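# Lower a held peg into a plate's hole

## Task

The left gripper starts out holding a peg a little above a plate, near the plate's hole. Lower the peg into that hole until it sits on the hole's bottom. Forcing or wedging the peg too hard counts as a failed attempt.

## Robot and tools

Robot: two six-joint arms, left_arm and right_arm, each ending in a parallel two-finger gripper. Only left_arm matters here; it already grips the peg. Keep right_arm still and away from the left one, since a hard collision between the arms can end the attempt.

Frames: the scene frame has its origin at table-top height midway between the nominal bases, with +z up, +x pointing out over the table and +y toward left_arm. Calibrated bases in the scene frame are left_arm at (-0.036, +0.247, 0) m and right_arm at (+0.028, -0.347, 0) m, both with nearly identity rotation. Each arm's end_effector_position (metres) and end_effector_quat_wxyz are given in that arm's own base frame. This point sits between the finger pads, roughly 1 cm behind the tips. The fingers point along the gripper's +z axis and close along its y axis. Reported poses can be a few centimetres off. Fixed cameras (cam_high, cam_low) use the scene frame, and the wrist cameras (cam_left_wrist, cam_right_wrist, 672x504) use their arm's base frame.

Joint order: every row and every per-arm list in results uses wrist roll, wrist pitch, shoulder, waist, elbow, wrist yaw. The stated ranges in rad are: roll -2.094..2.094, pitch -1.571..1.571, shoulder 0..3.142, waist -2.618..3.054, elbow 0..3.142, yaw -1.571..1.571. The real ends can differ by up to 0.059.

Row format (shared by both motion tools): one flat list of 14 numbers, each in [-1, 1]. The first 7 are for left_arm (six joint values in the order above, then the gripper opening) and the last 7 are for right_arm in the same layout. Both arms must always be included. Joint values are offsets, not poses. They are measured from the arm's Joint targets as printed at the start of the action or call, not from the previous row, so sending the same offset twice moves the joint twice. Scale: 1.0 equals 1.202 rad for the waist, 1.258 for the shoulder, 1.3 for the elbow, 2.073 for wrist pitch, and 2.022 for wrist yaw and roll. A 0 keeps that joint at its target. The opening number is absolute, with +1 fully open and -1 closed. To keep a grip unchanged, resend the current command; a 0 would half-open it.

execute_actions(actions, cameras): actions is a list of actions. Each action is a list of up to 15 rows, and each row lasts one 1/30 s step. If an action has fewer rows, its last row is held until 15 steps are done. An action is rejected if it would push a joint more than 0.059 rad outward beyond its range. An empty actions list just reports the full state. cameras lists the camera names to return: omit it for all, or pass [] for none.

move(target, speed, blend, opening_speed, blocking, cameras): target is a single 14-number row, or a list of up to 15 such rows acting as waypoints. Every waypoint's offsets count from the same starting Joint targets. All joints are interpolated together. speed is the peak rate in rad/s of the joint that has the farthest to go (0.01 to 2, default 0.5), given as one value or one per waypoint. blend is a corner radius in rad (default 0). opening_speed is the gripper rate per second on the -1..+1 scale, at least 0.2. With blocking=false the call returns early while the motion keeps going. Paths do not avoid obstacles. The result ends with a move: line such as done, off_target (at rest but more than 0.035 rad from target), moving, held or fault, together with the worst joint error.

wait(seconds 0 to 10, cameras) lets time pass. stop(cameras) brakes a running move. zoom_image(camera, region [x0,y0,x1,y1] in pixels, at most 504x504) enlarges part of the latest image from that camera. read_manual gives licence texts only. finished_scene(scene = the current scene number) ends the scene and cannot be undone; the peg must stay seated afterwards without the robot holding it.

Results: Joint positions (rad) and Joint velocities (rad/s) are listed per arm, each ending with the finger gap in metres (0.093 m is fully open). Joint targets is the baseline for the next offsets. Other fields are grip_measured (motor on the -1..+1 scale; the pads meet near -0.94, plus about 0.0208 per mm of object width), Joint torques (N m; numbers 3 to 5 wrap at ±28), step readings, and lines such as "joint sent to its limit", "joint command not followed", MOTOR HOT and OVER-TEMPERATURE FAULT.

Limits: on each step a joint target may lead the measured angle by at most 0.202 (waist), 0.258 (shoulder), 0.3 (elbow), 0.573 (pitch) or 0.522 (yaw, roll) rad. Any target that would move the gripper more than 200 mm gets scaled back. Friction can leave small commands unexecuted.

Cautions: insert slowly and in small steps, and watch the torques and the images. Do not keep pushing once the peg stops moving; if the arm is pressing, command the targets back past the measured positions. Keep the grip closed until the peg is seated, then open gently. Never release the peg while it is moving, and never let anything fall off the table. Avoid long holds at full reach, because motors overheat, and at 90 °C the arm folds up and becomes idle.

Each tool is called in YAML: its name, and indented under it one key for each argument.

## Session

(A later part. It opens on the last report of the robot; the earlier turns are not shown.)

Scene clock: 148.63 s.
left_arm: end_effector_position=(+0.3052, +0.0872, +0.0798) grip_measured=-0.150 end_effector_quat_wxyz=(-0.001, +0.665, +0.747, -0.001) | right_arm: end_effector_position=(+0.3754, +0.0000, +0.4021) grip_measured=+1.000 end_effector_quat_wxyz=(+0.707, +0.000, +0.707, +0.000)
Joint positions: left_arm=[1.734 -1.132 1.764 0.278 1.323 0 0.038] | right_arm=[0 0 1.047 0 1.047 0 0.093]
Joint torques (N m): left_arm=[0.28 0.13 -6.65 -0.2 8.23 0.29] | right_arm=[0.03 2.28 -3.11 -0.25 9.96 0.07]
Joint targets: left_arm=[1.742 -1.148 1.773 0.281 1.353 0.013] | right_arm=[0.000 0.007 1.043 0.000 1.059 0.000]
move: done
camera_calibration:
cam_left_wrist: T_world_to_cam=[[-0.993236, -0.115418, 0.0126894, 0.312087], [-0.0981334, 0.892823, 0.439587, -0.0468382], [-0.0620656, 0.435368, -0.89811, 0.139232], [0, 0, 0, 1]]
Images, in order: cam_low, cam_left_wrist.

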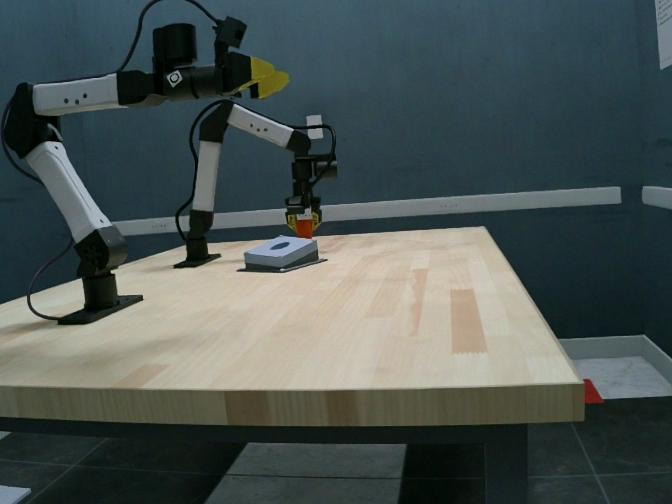

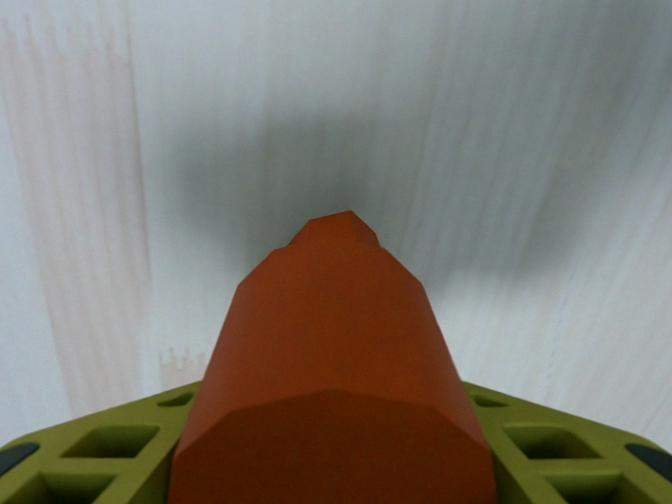

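move:
  target:
    - [0,-0.194,0.111,0,0.46,0,-0.921,0,0,0,0,0,0,1]
    - [-0.143,-0.194,0.111,-0.754,0.46,-0.0796,-0.921,0,0,0,0,0,0,1]
    - [-0.143,-0.17,0.111,-0.754,0.308,-0.0796,-0.921,0,0,0,0,0,0,1]
  speed: [0.4,0.5,0.15]
  blend: [0.06,0.02,0]
  cameras: ["cam_low","cam_left_wrist","cam_high"]

zoom_image:
  camera: "cam_low"
  region: [220, 180, 340, 280]

zoom_image:
  camera: "cam_left_wrist"
  region: [220, 120, 460, 300]

zoom_image:
  camera: "cam_high"
  region: [230, 240, 340, 350]

Scene clock: 166.63 s.
left_arm: end_effector_position=(+0.2839, -0.1797, +0.1459) grip_measured=-0.151 end_effector_quat_wxyz=(-0.068, +0.864, +0.498, +0.041) | right_arm: end_effector_position=(+0.3754, +0.0000, +0.4021) grip_measured=+1.000 end_effector_quat_wxyz=(+0.707, +0.000, +0.707, +0.000)
Joint positions: left_arm=[1.461 -1.513 1.903 -0.629 1.754 -0.13 0.038] | right_arm=[0 0 1.047 0 1.047 0 0.093]
Joint torques (N m): left_arm=[0.06 0.32 -7.41 -0.12 5.33 -0.11] | right_arm=[-0.03 2.3 -2.91 -0.05 9.87 0.03]
Joint targets: left_arm=[1.453 -1.501 1.913 -0.625 1.753 -0.148] | right_arm=[0.000 0.007 1.043 0.000 1.059 0.000]
move: done
camera_calibration:
cam_left_wrist: T_world_to_cam=[[-0.865576, 0.493127, 0.0872055, 0.321515], [0.452413, 0.695368, 0.558378, -0.0488687], [0.214711, 0.522771, -0.824991, 0.239961], [0, 0, 0, 1]]
Images, in order: cam_high, cam_low, cam_left_wrist.

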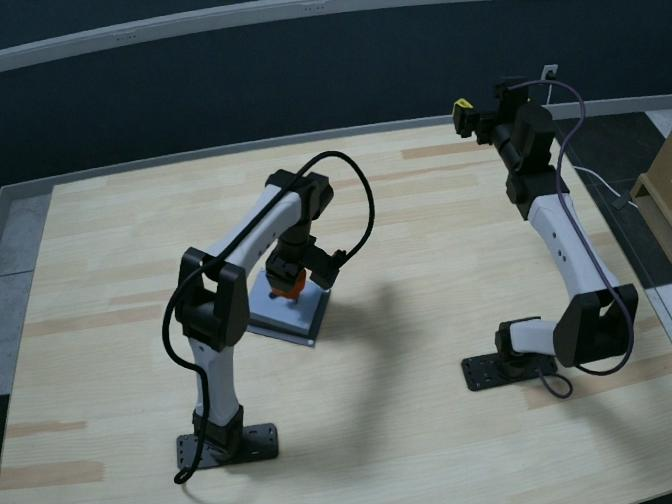

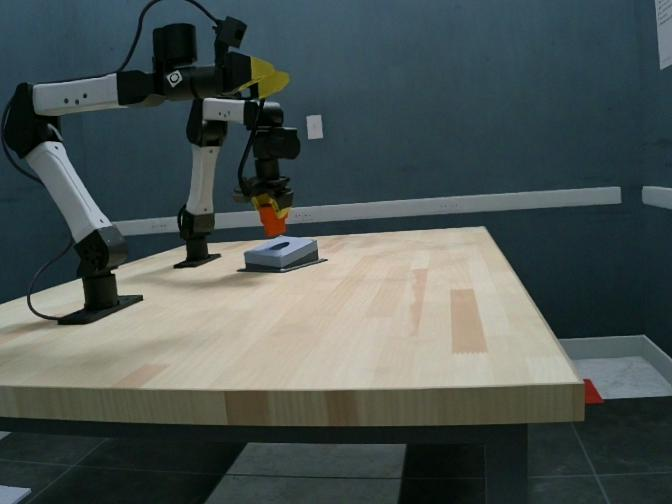

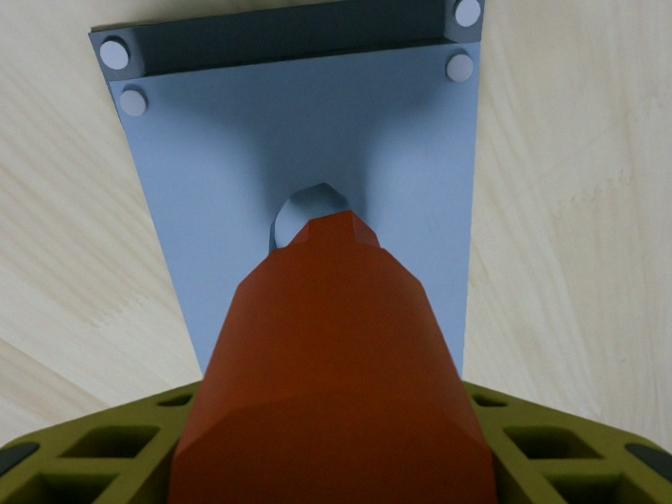

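Scaled by 4.200 from the camera's 672x504 image, which has a finer 960x720 frame.

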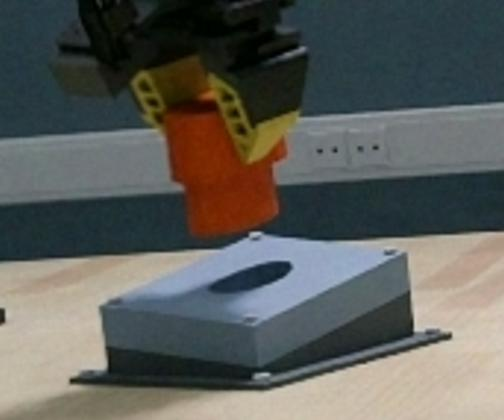

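Scaled by 2.100 from the camera's 672x504 image, which has a finer 960x720 frame.

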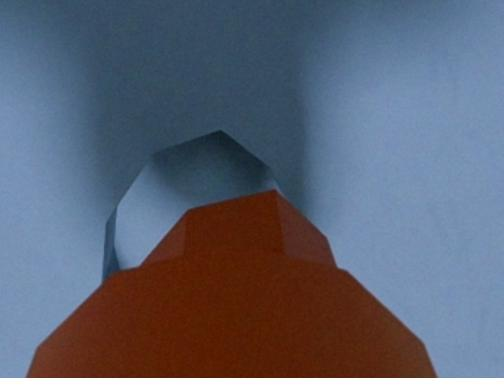

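Scaled by 4.582 from the camera's 672x504 image, which has a finer 960x720 frame.

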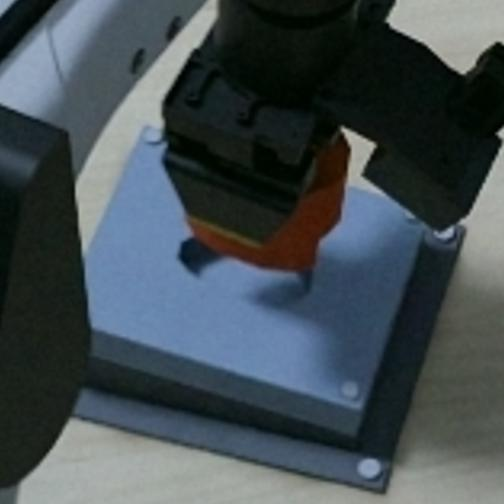

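move:
  target: [-0.0569,0.027,0.0064,0.0067,-0.037,0,-0.921,0,0,0,0,0,0,1]
  speed: 0.1
  cameras: ["cam_low","cam_left_wrist","cam_high"]

zoom_image:
  camera: "cam_low"
  region: [235, 195, 325, 275]

zoom_image:
  camera: "cam_left_wrist"
  region: [250, 140, 430, 280]

zoom_image:
  camera: "cam_high"
  region: [255, 265, 325, 335]

Scene clock: 182.70 s.
left_arm: end_effector_position=(+0.2877, -0.1792, +0.1313) grip_measured=-0.151 end_effector_quat_wxyz=(-0.066, +0.832, +0.549, +0.045) | right_arm: end_effector_position=(+0.3754, +0.0000, +0.4021) grip_measured=+1.000 end_effector_quat_wxyz=(+0.707, +0.000, +0.707, +0.000)
Joint positions: left_arm=[1.347 -1.457 1.911 -0.622 1.706 -0.131 0.038] | right_arm=[0 0 1.047 0 1.047 0 0.093]
Joint torques (N m): left_arm=[0.02 0.28 -7.83 -0.1 5.53 -0.13] | right_arm=[0.07 2.29 -3.12 -0.24 9.83 0.01]
Joint targets: left_arm=[1.338 -1.445 1.921 -0.617 1.705 -0.148] | right_arm=[0.000 0.007 1.043 0.000 1.059 0.000]
move: done
camera_calibration:
cam_left_wrist: T_world_to_cam=[[-0.920104, 0.385362, 0.0700337, 0.324476], [0.354816, 0.744363, 0.565712, -0.00689113], [0.165873, 0.545363, -0.821624, 0.244499], [0, 0, 0, 1]]
Images, in order: cam_high, cam_low, cam_left_wrist.

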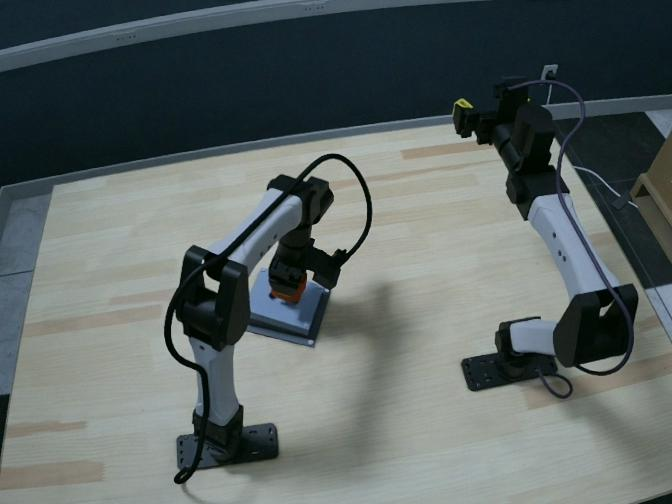

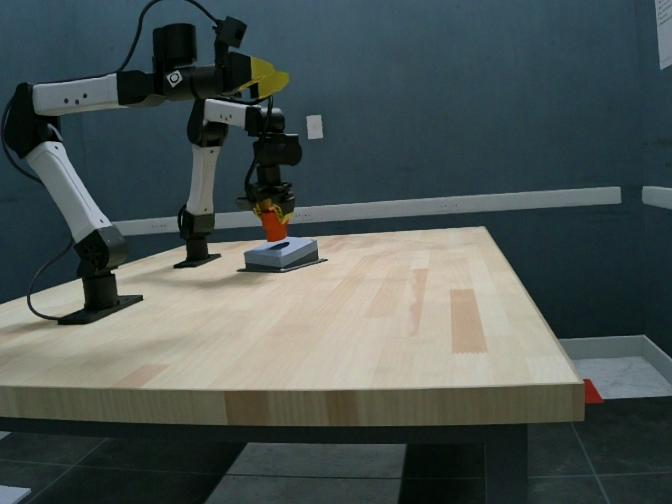

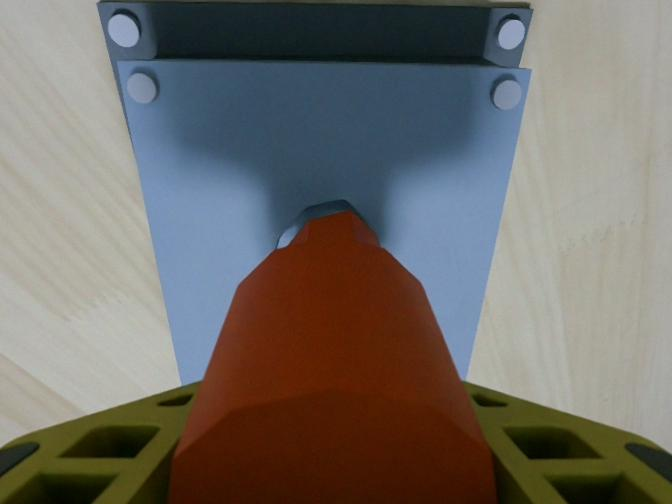

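Scaled by 5.600 from the camera's 672x504 image, which has a finer 960x720 frame.

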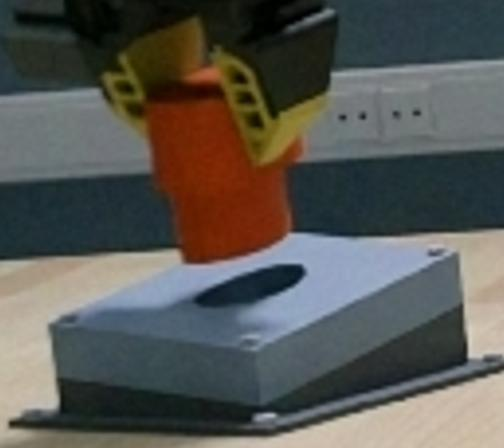

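Scaled by 2.800 from the camera's 672x504 image, which has a finer 960x720 frame.

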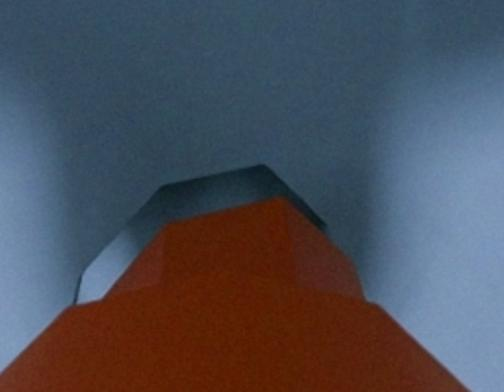

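Scaled by 7.200 from the camera's 672x504 image, which has a finer 960x720 frame.

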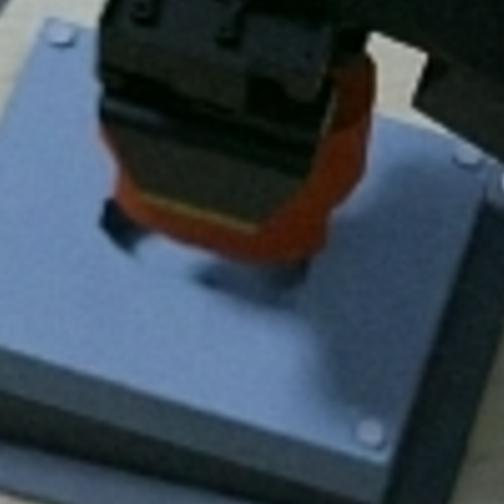

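move:
  target: [0.0168,-0.0227,0.0286,0.01,0.035,0,-0.921,0,0,0,0,0,0,1]
  speed: 0.08
  cameras: ["cam_low","cam_left_wrist","cam_high"]

zoom_image:
  camera: "cam_low"
  region: [235, 195, 325, 275]

zoom_image:
  camera: "cam_left_wrist"
  region: [250, 140, 430, 280]

zoom_image:
  camera: "cam_high"
  region: [255, 265, 325, 335]

Scene clock: 192.77 s.
left_arm: end_effector_position=(+0.2905, -0.1761, +0.1238) grip_measured=-0.151 end_effector_quat_wxyz=(-0.082, +0.833, +0.546, +0.038) | right_arm: end_effector_position=(+0.3754, +0.0000, +0.4021) grip_measured=+1.000 end_effector_quat_wxyz=(+0.707, +0.000, +0.707, +0.000)
Joint positions: left_arm=[1.363 -1.47 1.946 -0.61 1.72 -0.131 0.038] | right_arm=[0 0 1.047 0 1.047 0 0.093]
Joint torques (N m): left_arm=[0.23 -0.15 -7.76 -0.21 8.14 -0.15] | right_arm=[0.01 2.32 -3.14 -0.25 9.63 0.02]
Joint targets: left_arm=[1.372 -1.492 1.957 -0.605 1.751 -0.148] | right_arm=[0.000 0.007 1.043 0.000 1.059 0.000]
move: done
camera_calibration:
cam_left_wrist: T_world_to_cam=[[-0.915811, 0.387688, 0.104828, 0.321239], [0.37499, 0.732017, 0.5688, -0.014331], [0.143781, 0.560222, -0.815768, 0.244465], [0, 0, 0, 1]]
Images, in order: cam_high, cam_low, cam_left_wrist.

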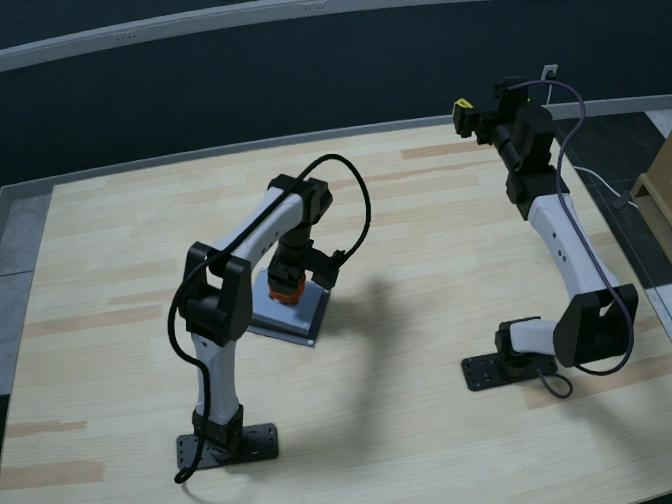

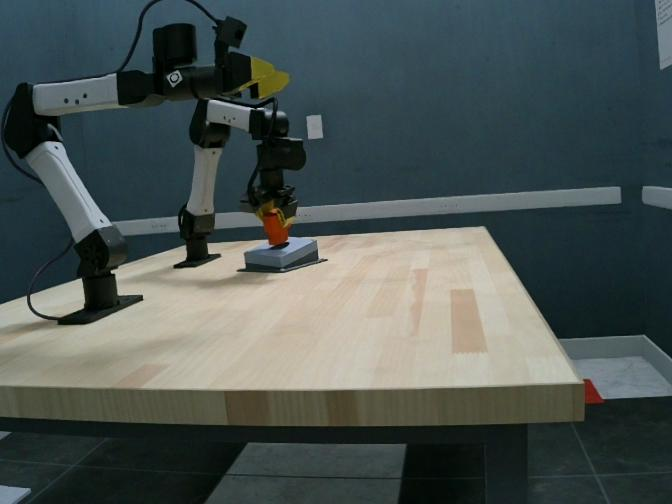

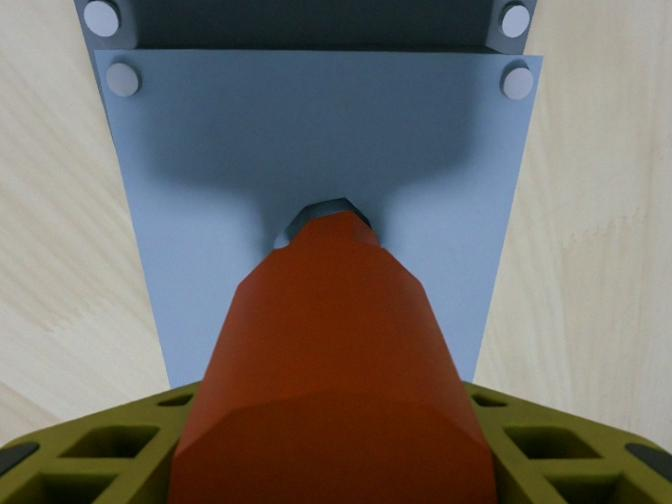

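Scaled by 5.600 from the camera's 672x504 image, which has a finer 960x720 frame.

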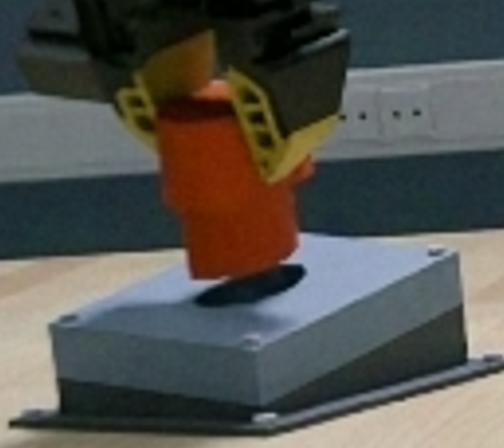

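Scaled by 2.800 from the camera's 672x504 image, which has a finer 960x720 frame.

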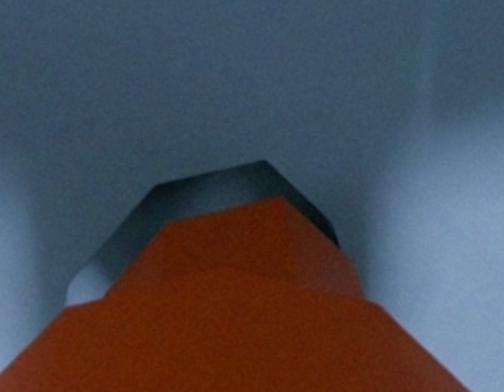

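Scaled by 7.200 from the camera's 672x504 image, which has a finer 960x720 frame.

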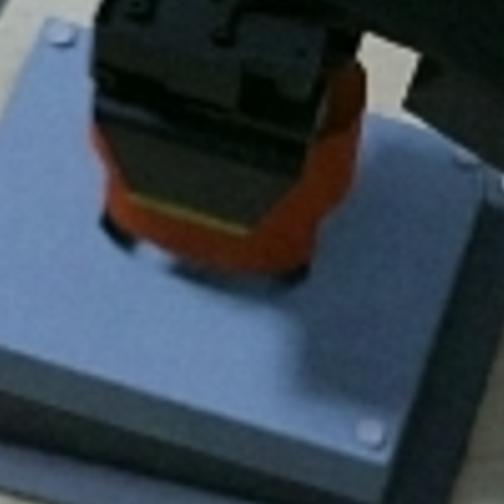

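move:
  target: [0,0.0265,0.004,0.001,-0.035,0,-0.921,0,0,0,0,0,0,1]
  speed: 0.08
  cameras: ["cam_low","cam_left_wrist","cam_high"]

zoom_image:
  camera: "cam_low"
  region: [235, 195, 325, 275]

zoom_image:
  camera: "cam_left_wrist"
  region: [250, 140, 430, 280]

zoom_image:
  camera: "cam_high"
  region: [255, 265, 325, 335]

Scene clock: 199.57 s.
left_arm: end_effector_position=(+0.2921, -0.1772, +0.1179) grip_measured=-0.151 end_effector_quat_wxyz=(-0.081, +0.833, +0.546, +0.038) | right_arm: end_effector_position=(+0.3754, +0.0000, +0.4021) grip_measured=+1.000 end_effector_quat_wxyz=(+0.707, +0.000, +0.707, +0.000)
Joint positions: left_arm=[1.364 -1.448 1.952 -0.61 1.706 -0.131 0.038] | right_arm=[0 0 1.047 0 1.047 0 0.093]
Joint torques (N m): left_arm=[0.22 0.2 -7.76 -0.14 5.26 -0.15] | right_arm=[0.01 2.26 -3.04 -0.18 9.89 0]
Joint targets: left_arm=[1.372 -1.437 1.962 -0.604 1.705 -0.148] | right_arm=[0.000 0.007 1.043 0.000 1.059 0.000]
move: done
camera_calibration:
cam_left_wrist: T_world_to_cam=[[-0.915603, 0.388446, 0.10383, 0.323881], [0.375083, 0.732119, 0.568607, -0.0107724], [0.144857, 0.559563, -0.81603, 0.239666], [0, 0, 0, 1]]
Images, in order: cam_high, cam_low, cam_left_wrist.

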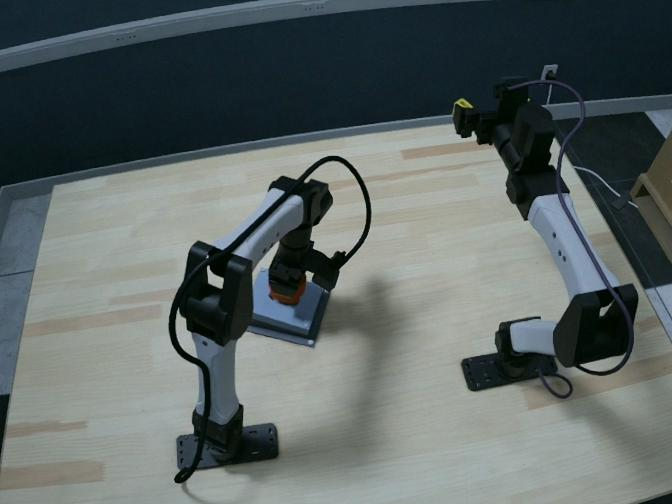

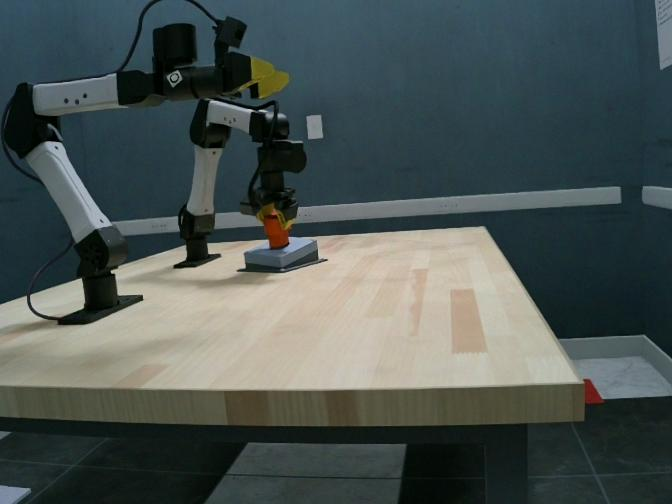

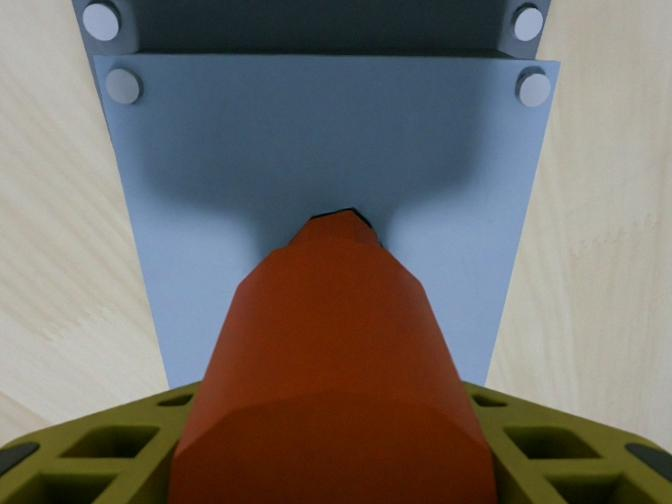

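Scaled by 5.600 from the camera's 672x504 image, which has a finer 960x720 frame.

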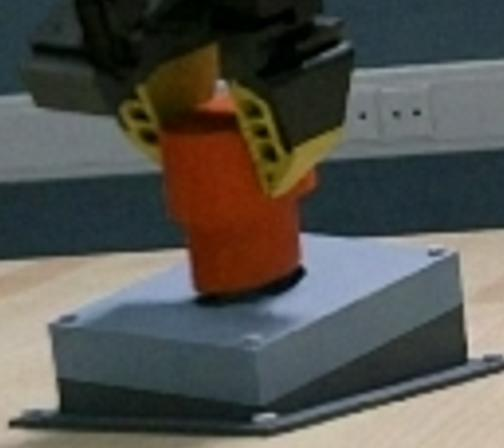

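Scaled by 2.800 from the camera's 672x504 image, which has a finer 960x720 frame.

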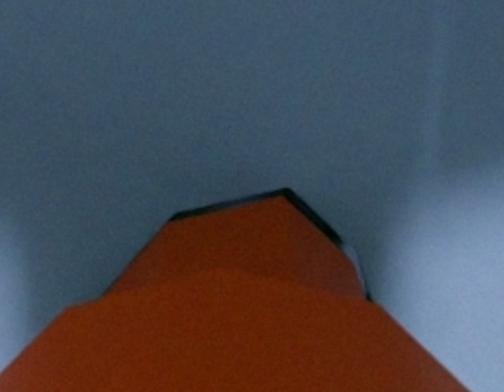

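Scaled by 7.200 from the camera's 672x504 image, which has a finer 960x720 frame.

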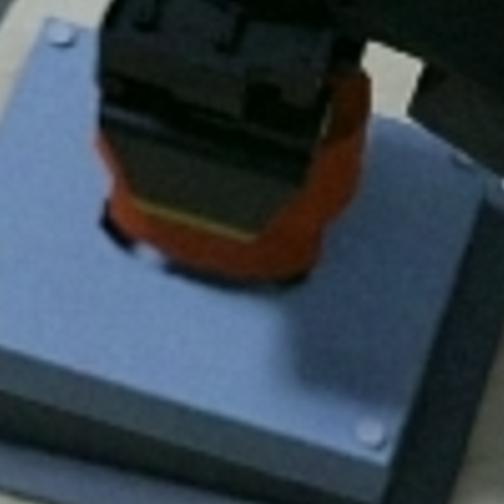

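move:
  target:
    - [0,0,0,0.003,0,0,-0.921,0,0,0,0,0,0,1]
    - [0,0.004,0,0.003,-0.0095,0,-0.921,0,0,0,0,0,0,1]
  speed: 0.05
  cameras: ["cam_low","cam_left_wrist","cam_high"]

zoom_image:
  camera: "cam_left_wrist"
  region: [250, 140, 430, 280]

zoom_image:
  camera: "cam_high"
  region: [255, 265, 325, 335]

zoom_image:
  camera: "cam_low"
  region: [235, 195, 325, 275]

Scene clock: 204.67 s.
left_arm: end_effector_position=(+0.2921, -0.1753, +0.1150) grip_measured=-0.151 end_effector_quat_wxyz=(-0.083, +0.832, +0.548, +0.037) | right_arm: end_effector_position=(+0.3754, +0.0000, +0.4021) grip_measured=+1.000 end_effector_quat_wxyz=(+0.707, +0.000, +0.707, +0.000)
Joint positions: left_arm=[1.364 -1.44 1.952 -0.605 1.694 -0.131 0.038] | right_arm=[0 0 1.047 0 1.047 0 0.093]
Joint torques (N m): left_arm=[0.27 0.17 -8.17 -0.12 5.61 -0.15] | right_arm=[-0.03 2.3 -3.25 -0.17 9.78 -0.03]
Joint targets: left_arm=[1.372 -1.429 1.962 -0.600 1.693 -0.148] | right_arm=[0.000 0.007 1.043 0.000 1.059 0.000]
move: done
camera_calibration:
cam_left_wrist: T_world_to_cam=[[-0.91704, 0.384021, 0.107542, 0.322693], [0.373513, 0.732595, 0.569028, -0.0100334], [0.139734, 0.56199, -0.815255, 0.238103], [0, 0, 0, 1]]
Images, in order: cam_high, cam_low, cam_left_wrist.

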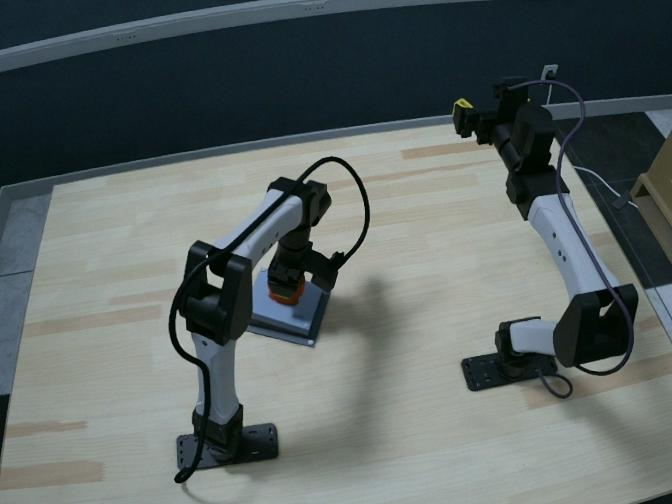

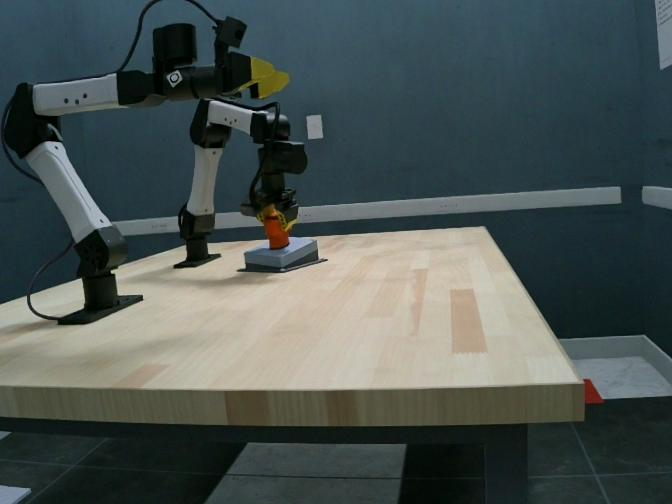

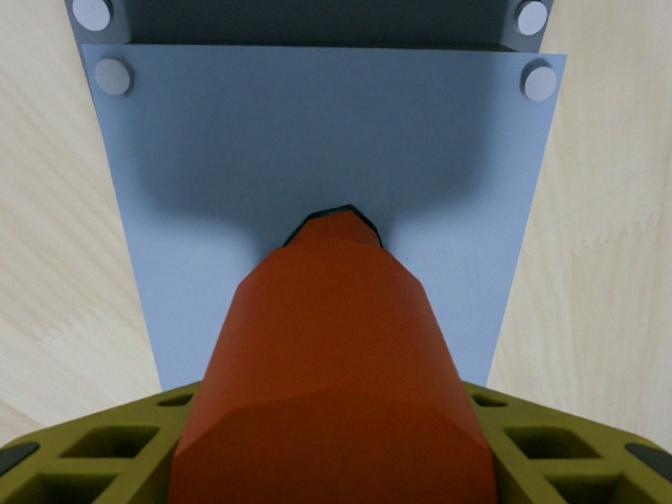

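Scaled by 2.800 from the camera's 672x504 image, which has a finer 960x720 frame.

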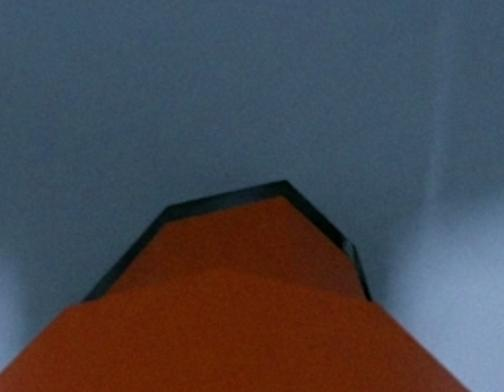

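Scaled by 7.200 from the camera's 672x504 image, which has a finer 960x720 frame.

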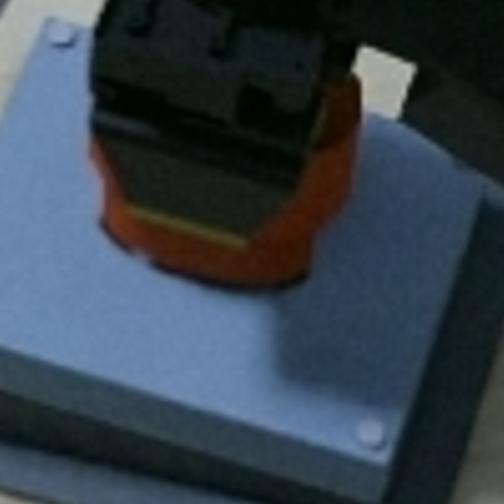

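Scaled by 5.600 from the camera's 672x504 image, which has a finer 960x720 frame.

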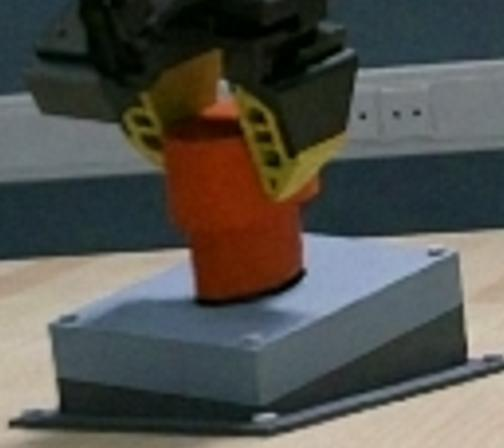

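move:
  target: [0,0.0095,0,0,-0.0155,0,-0.921,0,0,0,0,0,0,1]
  speed: 0.05
  cameras: ["cam_low","cam_left_wrist","cam_high"]

zoom_image:
  camera: "cam_left_wrist"
  region: [250, 140, 430, 280]

zoom_image:
  camera: "cam_high"
  region: [255, 265, 325, 335]

zoom_image:
  camera: "cam_low"
  region: [235, 195, 325, 275]

Scene clock: 209.60 s.
left_arm: end_effector_position=(+0.2921, -0.1749, +0.1104) grip_measured=-0.151 end_effector_quat_wxyz=(-0.083, +0.832, +0.547, +0.038) | right_arm: end_effector_position=(+0.3754, +0.0000, +0.4021) grip_measured=+1.000 end_effector_quat_wxyz=(+0.707, +0.000, +0.707, +0.000)
Joint positions: left_arm=[1.364 -1.421 1.952 -0.605 1.675 -0.132 0.038] | right_arm=[0 0 1.047 0 1.047 0 0.093]
Joint torques (N m): left_arm=[0.23 0.21 -8.27 -0.08 5.19 -0.13] | right_arm=[-0.03 2.25 -3.1 -0.09 9.72 0]
Joint targets: left_arm=[1.372 -1.409 1.962 -0.600 1.673 -0.148] | right_arm=[0.000 0.007 1.043 0.000 1.059 0.000]
move: done
camera_calibration:
cam_left_wrist: T_world_to_cam=[[-0.917025, 0.384041, 0.107602, 0.323031], [0.373342, 0.73169, 0.570303, -0.00785758], [0.140289, 0.563154, -0.814356, 0.234058], [0, 0, 0, 1]]
Images, in order: cam_high, cam_low, cam_left_wrist.

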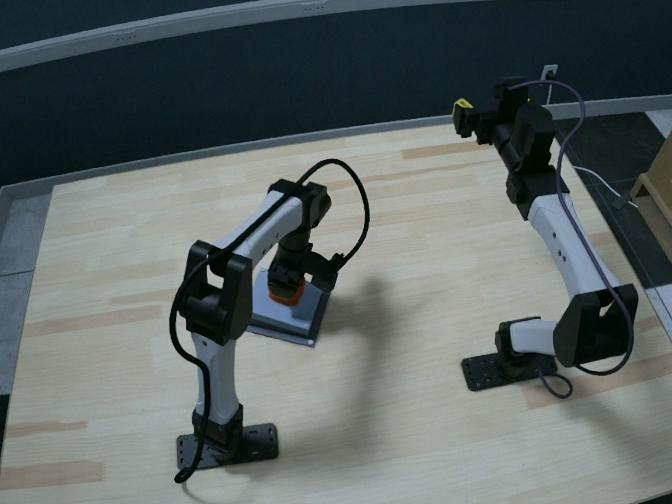

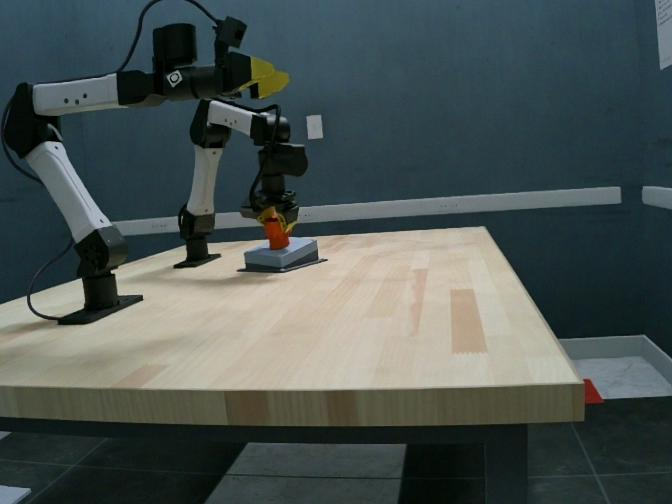

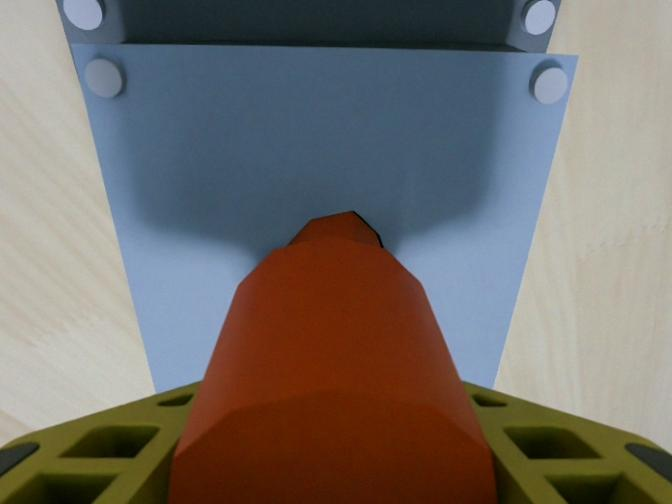

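Scaled by 2.800 from the camera's 672x504 image, which has a finer 960x720 frame.

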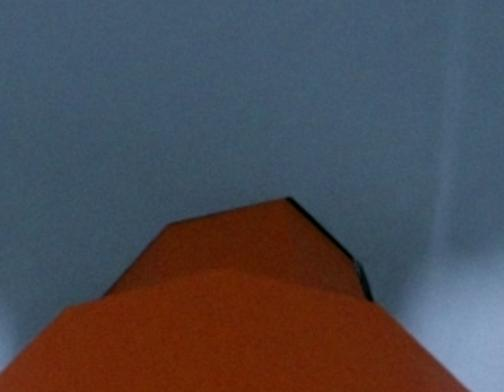

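Scaled by 7.200 from the camera's 672x504 image, which has a finer 960x720 frame.

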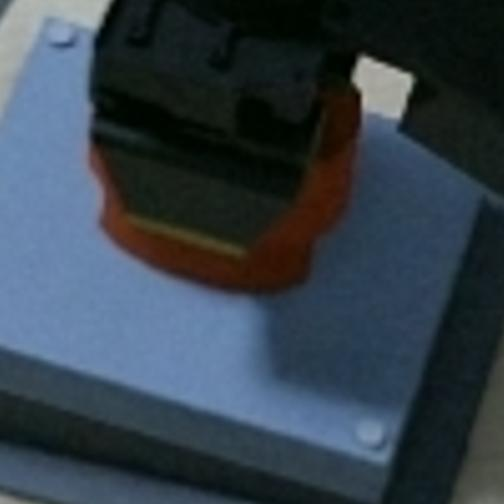

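Scaled by 5.600 from the camera's 672x504 image, which has a finer 960x720 frame.

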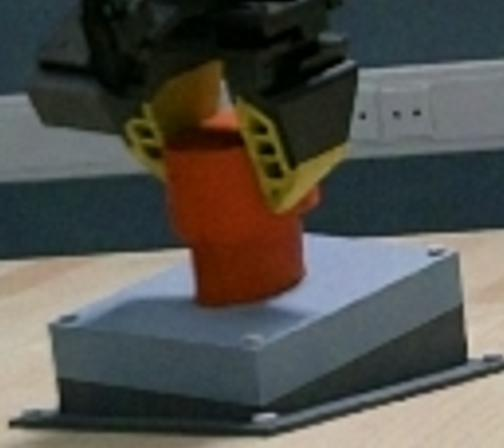

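move:
  target:
    - [0,0,-0.0095,0.005,0,0,-0.921,0,0,0,0,0,0,1]
    - [0,0.0127,-0.0095,0.005,-0.0208,0,-0.921,0,0,0,0,0,0,1]
  speed: 0.05
  cameras: ["cam_low","cam_left_wrist","cam_high"]

zoom_image:
  camera: "cam_left_wrist"
  region: [250, 140, 430, 280]

zoom_image:
  camera: "cam_low"
  region: [235, 195, 325, 275]

Scene clock: 213.90 s.
left_arm: end_effector_position=(+0.2925, -0.1733, +0.1034) grip_measured=-0.151 end_effector_quat_wxyz=(-0.084, +0.831, +0.549, +0.038) | right_arm: end_effector_position=(+0.3754, +0.0000, +0.4021) grip_measured=+1.000 end_effector_quat_wxyz=(+0.707, +0.000, +0.707, +0.000)
Joint positions: left_arm=[1.365 -1.394 1.952 -0.601 1.648 -0.133 0.038] | right_arm=[0 0 1.047 0 1.047 0 0.093]
Joint torques (N m): left_arm=[0.21 0.17 -9.14 -0.24 5.14 -0.12] | right_arm=[0.01 2.32 -3.14 0.08 9.83 -0.04]
Joint targets: left_arm=[1.372 -1.383 1.950 -0.594 1.646 -0.148] | right_arm=[0.000 0.007 1.043 0.000 1.059 0.000]
move: done
camera_calibration:
cam_left_wrist: T_world_to_cam=[[-0.918274, 0.380867, 0.108229, 0.323251], [0.370997, 0.73215, 0.571242, -0.00459874], [0.138328, 0.564709, -0.813615, 0.228146], [0, 0, 0, 1]]
Images, in order: cam_high, cam_low, cam_left_wrist.

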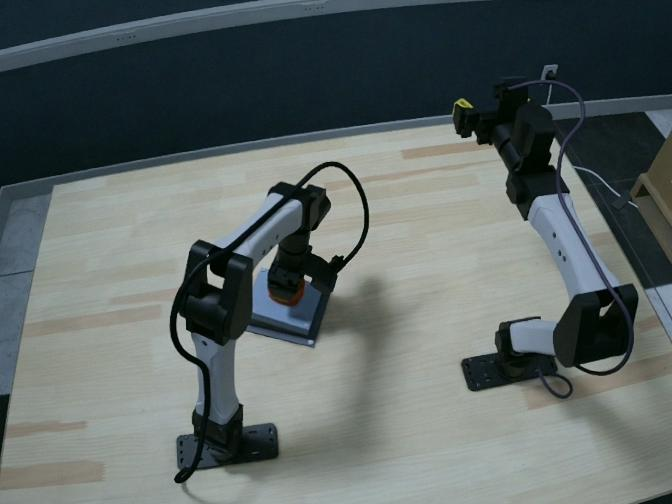

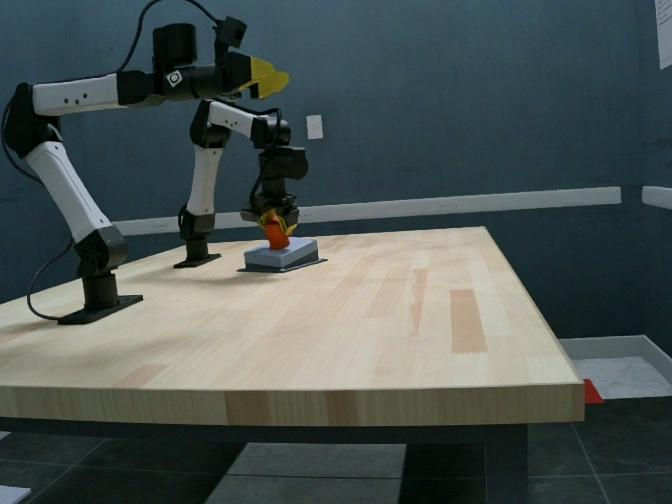

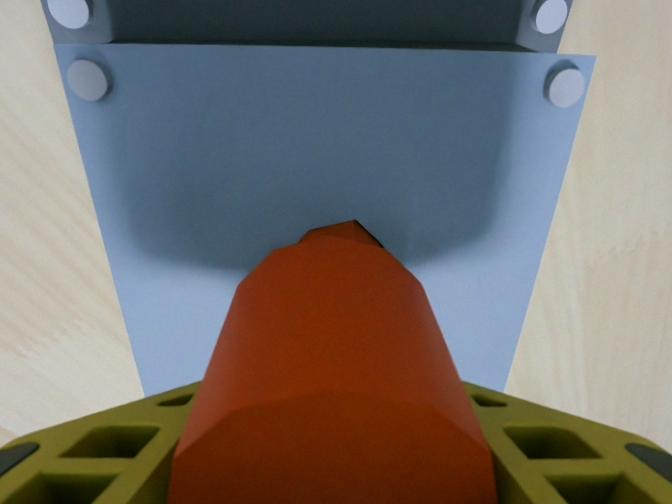

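Scaled by 2.800 from the camera's 672x504 image, which has a finer 960x720 frame.

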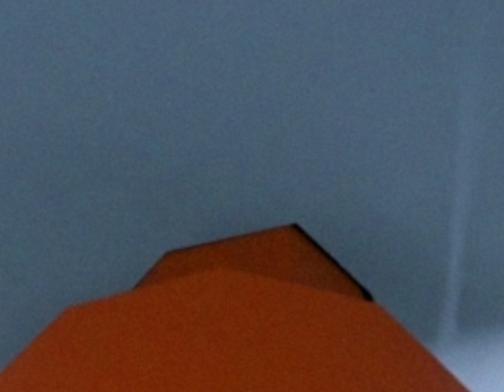

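Scaled by 5.600 from the camera's 672x504 image, which has a finer 960x720 frame.

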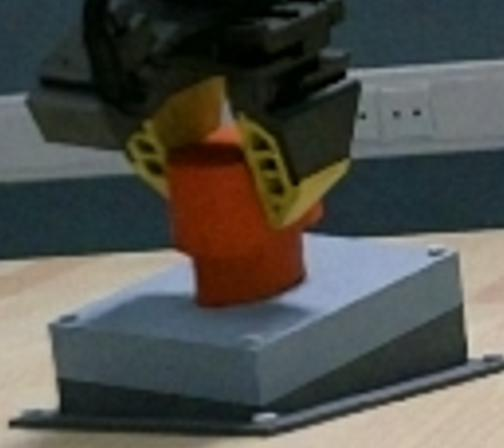

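move:
  target:
    - [0,0,-0.005,0.006,0,0,-0.921,0,0,0,0,0,0,1]
    - [0,0.0145,-0.005,0.006,-0.0238,0,-0.921,0,0,0,0,0,0,1]
  speed: 0.05
  cameras: ["cam_low","cam_left_wrist"]

zoom_image:
  camera: "cam_left_wrist"
  region: [250, 140, 430, 280]

zoom_image:
  camera: "cam_low"
  region: [235, 195, 325, 275]

Scene clock: 217.07 s.
left_arm: end_effector_position=(+0.2934, -0.1711, +0.0962) grip_measured=-0.151 end_effector_quat_wxyz=(-0.084, +0.830, +0.550, +0.037) | right_arm: end_effector_position=(+0.3754, +0.0000, +0.4021) grip_measured=+1.000 end_effector_quat_wxyz=(+0.707, +0.000, +0.707, +0.000)
Joint positions: left_arm=[1.37 -1.365 1.952 -0.593 1.619 -0.133 0.038] | right_arm=[0 0 1.047 0 1.047 0 0.093]
Joint torques (N m): left_arm=[0.18 0.22 -9.78 -0.09 5.24 -0.08] | right_arm=[0.02 2.27 -3.19 -0.05 9.61 -0.02]
Joint targets: left_arm=[1.372 -1.353 1.944 -0.587 1.615 -0.148] | right_arm=[0.000 0.007 1.043 0.000 1.059 0.000]
move: done
camera_calibration:
cam_left_wrist: T_world_to_cam=[[-0.919022, 0.379097, 0.108093, 0.32399], [0.369715, 0.73374, 0.570032, -0.00163946], [0.136785, 0.563836, -0.814481, 0.221275], [0, 0, 0, 1]]
Images, in order: cam_low, cam_left_wrist.

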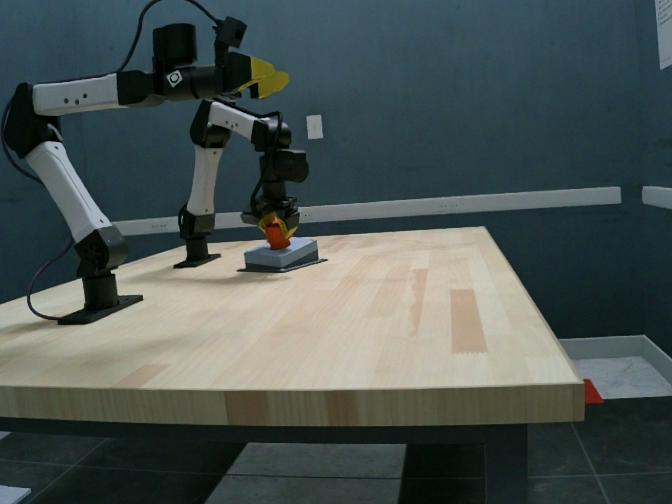

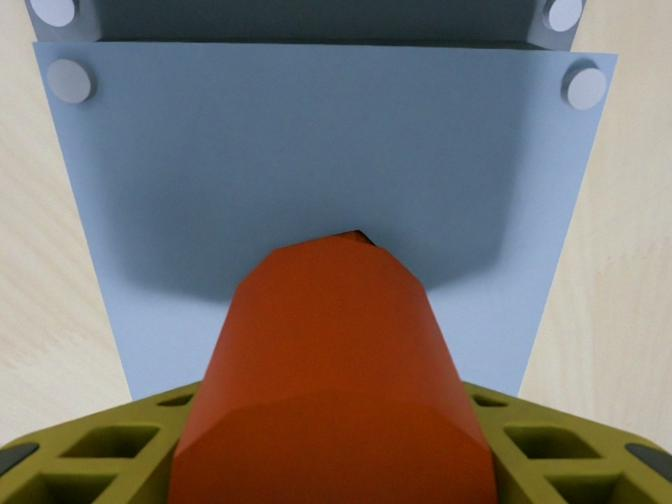

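Scaled by 2.800 from the camera's 672x504 image, which has a finer 960x720 frame.

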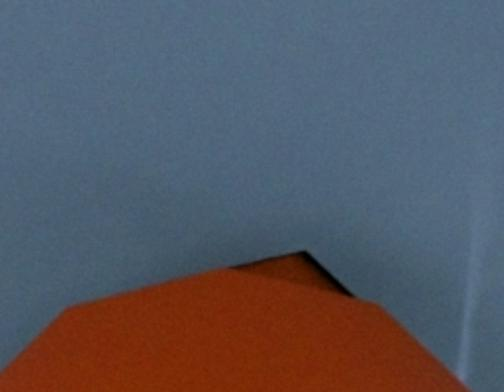

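Scaled by 5.600 from the camera's 672x504 image, which has a finer 960x720 frame.

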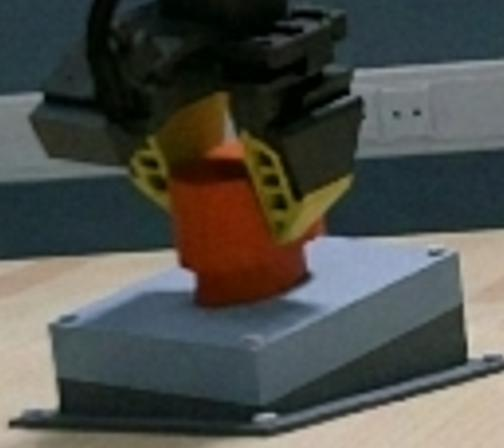

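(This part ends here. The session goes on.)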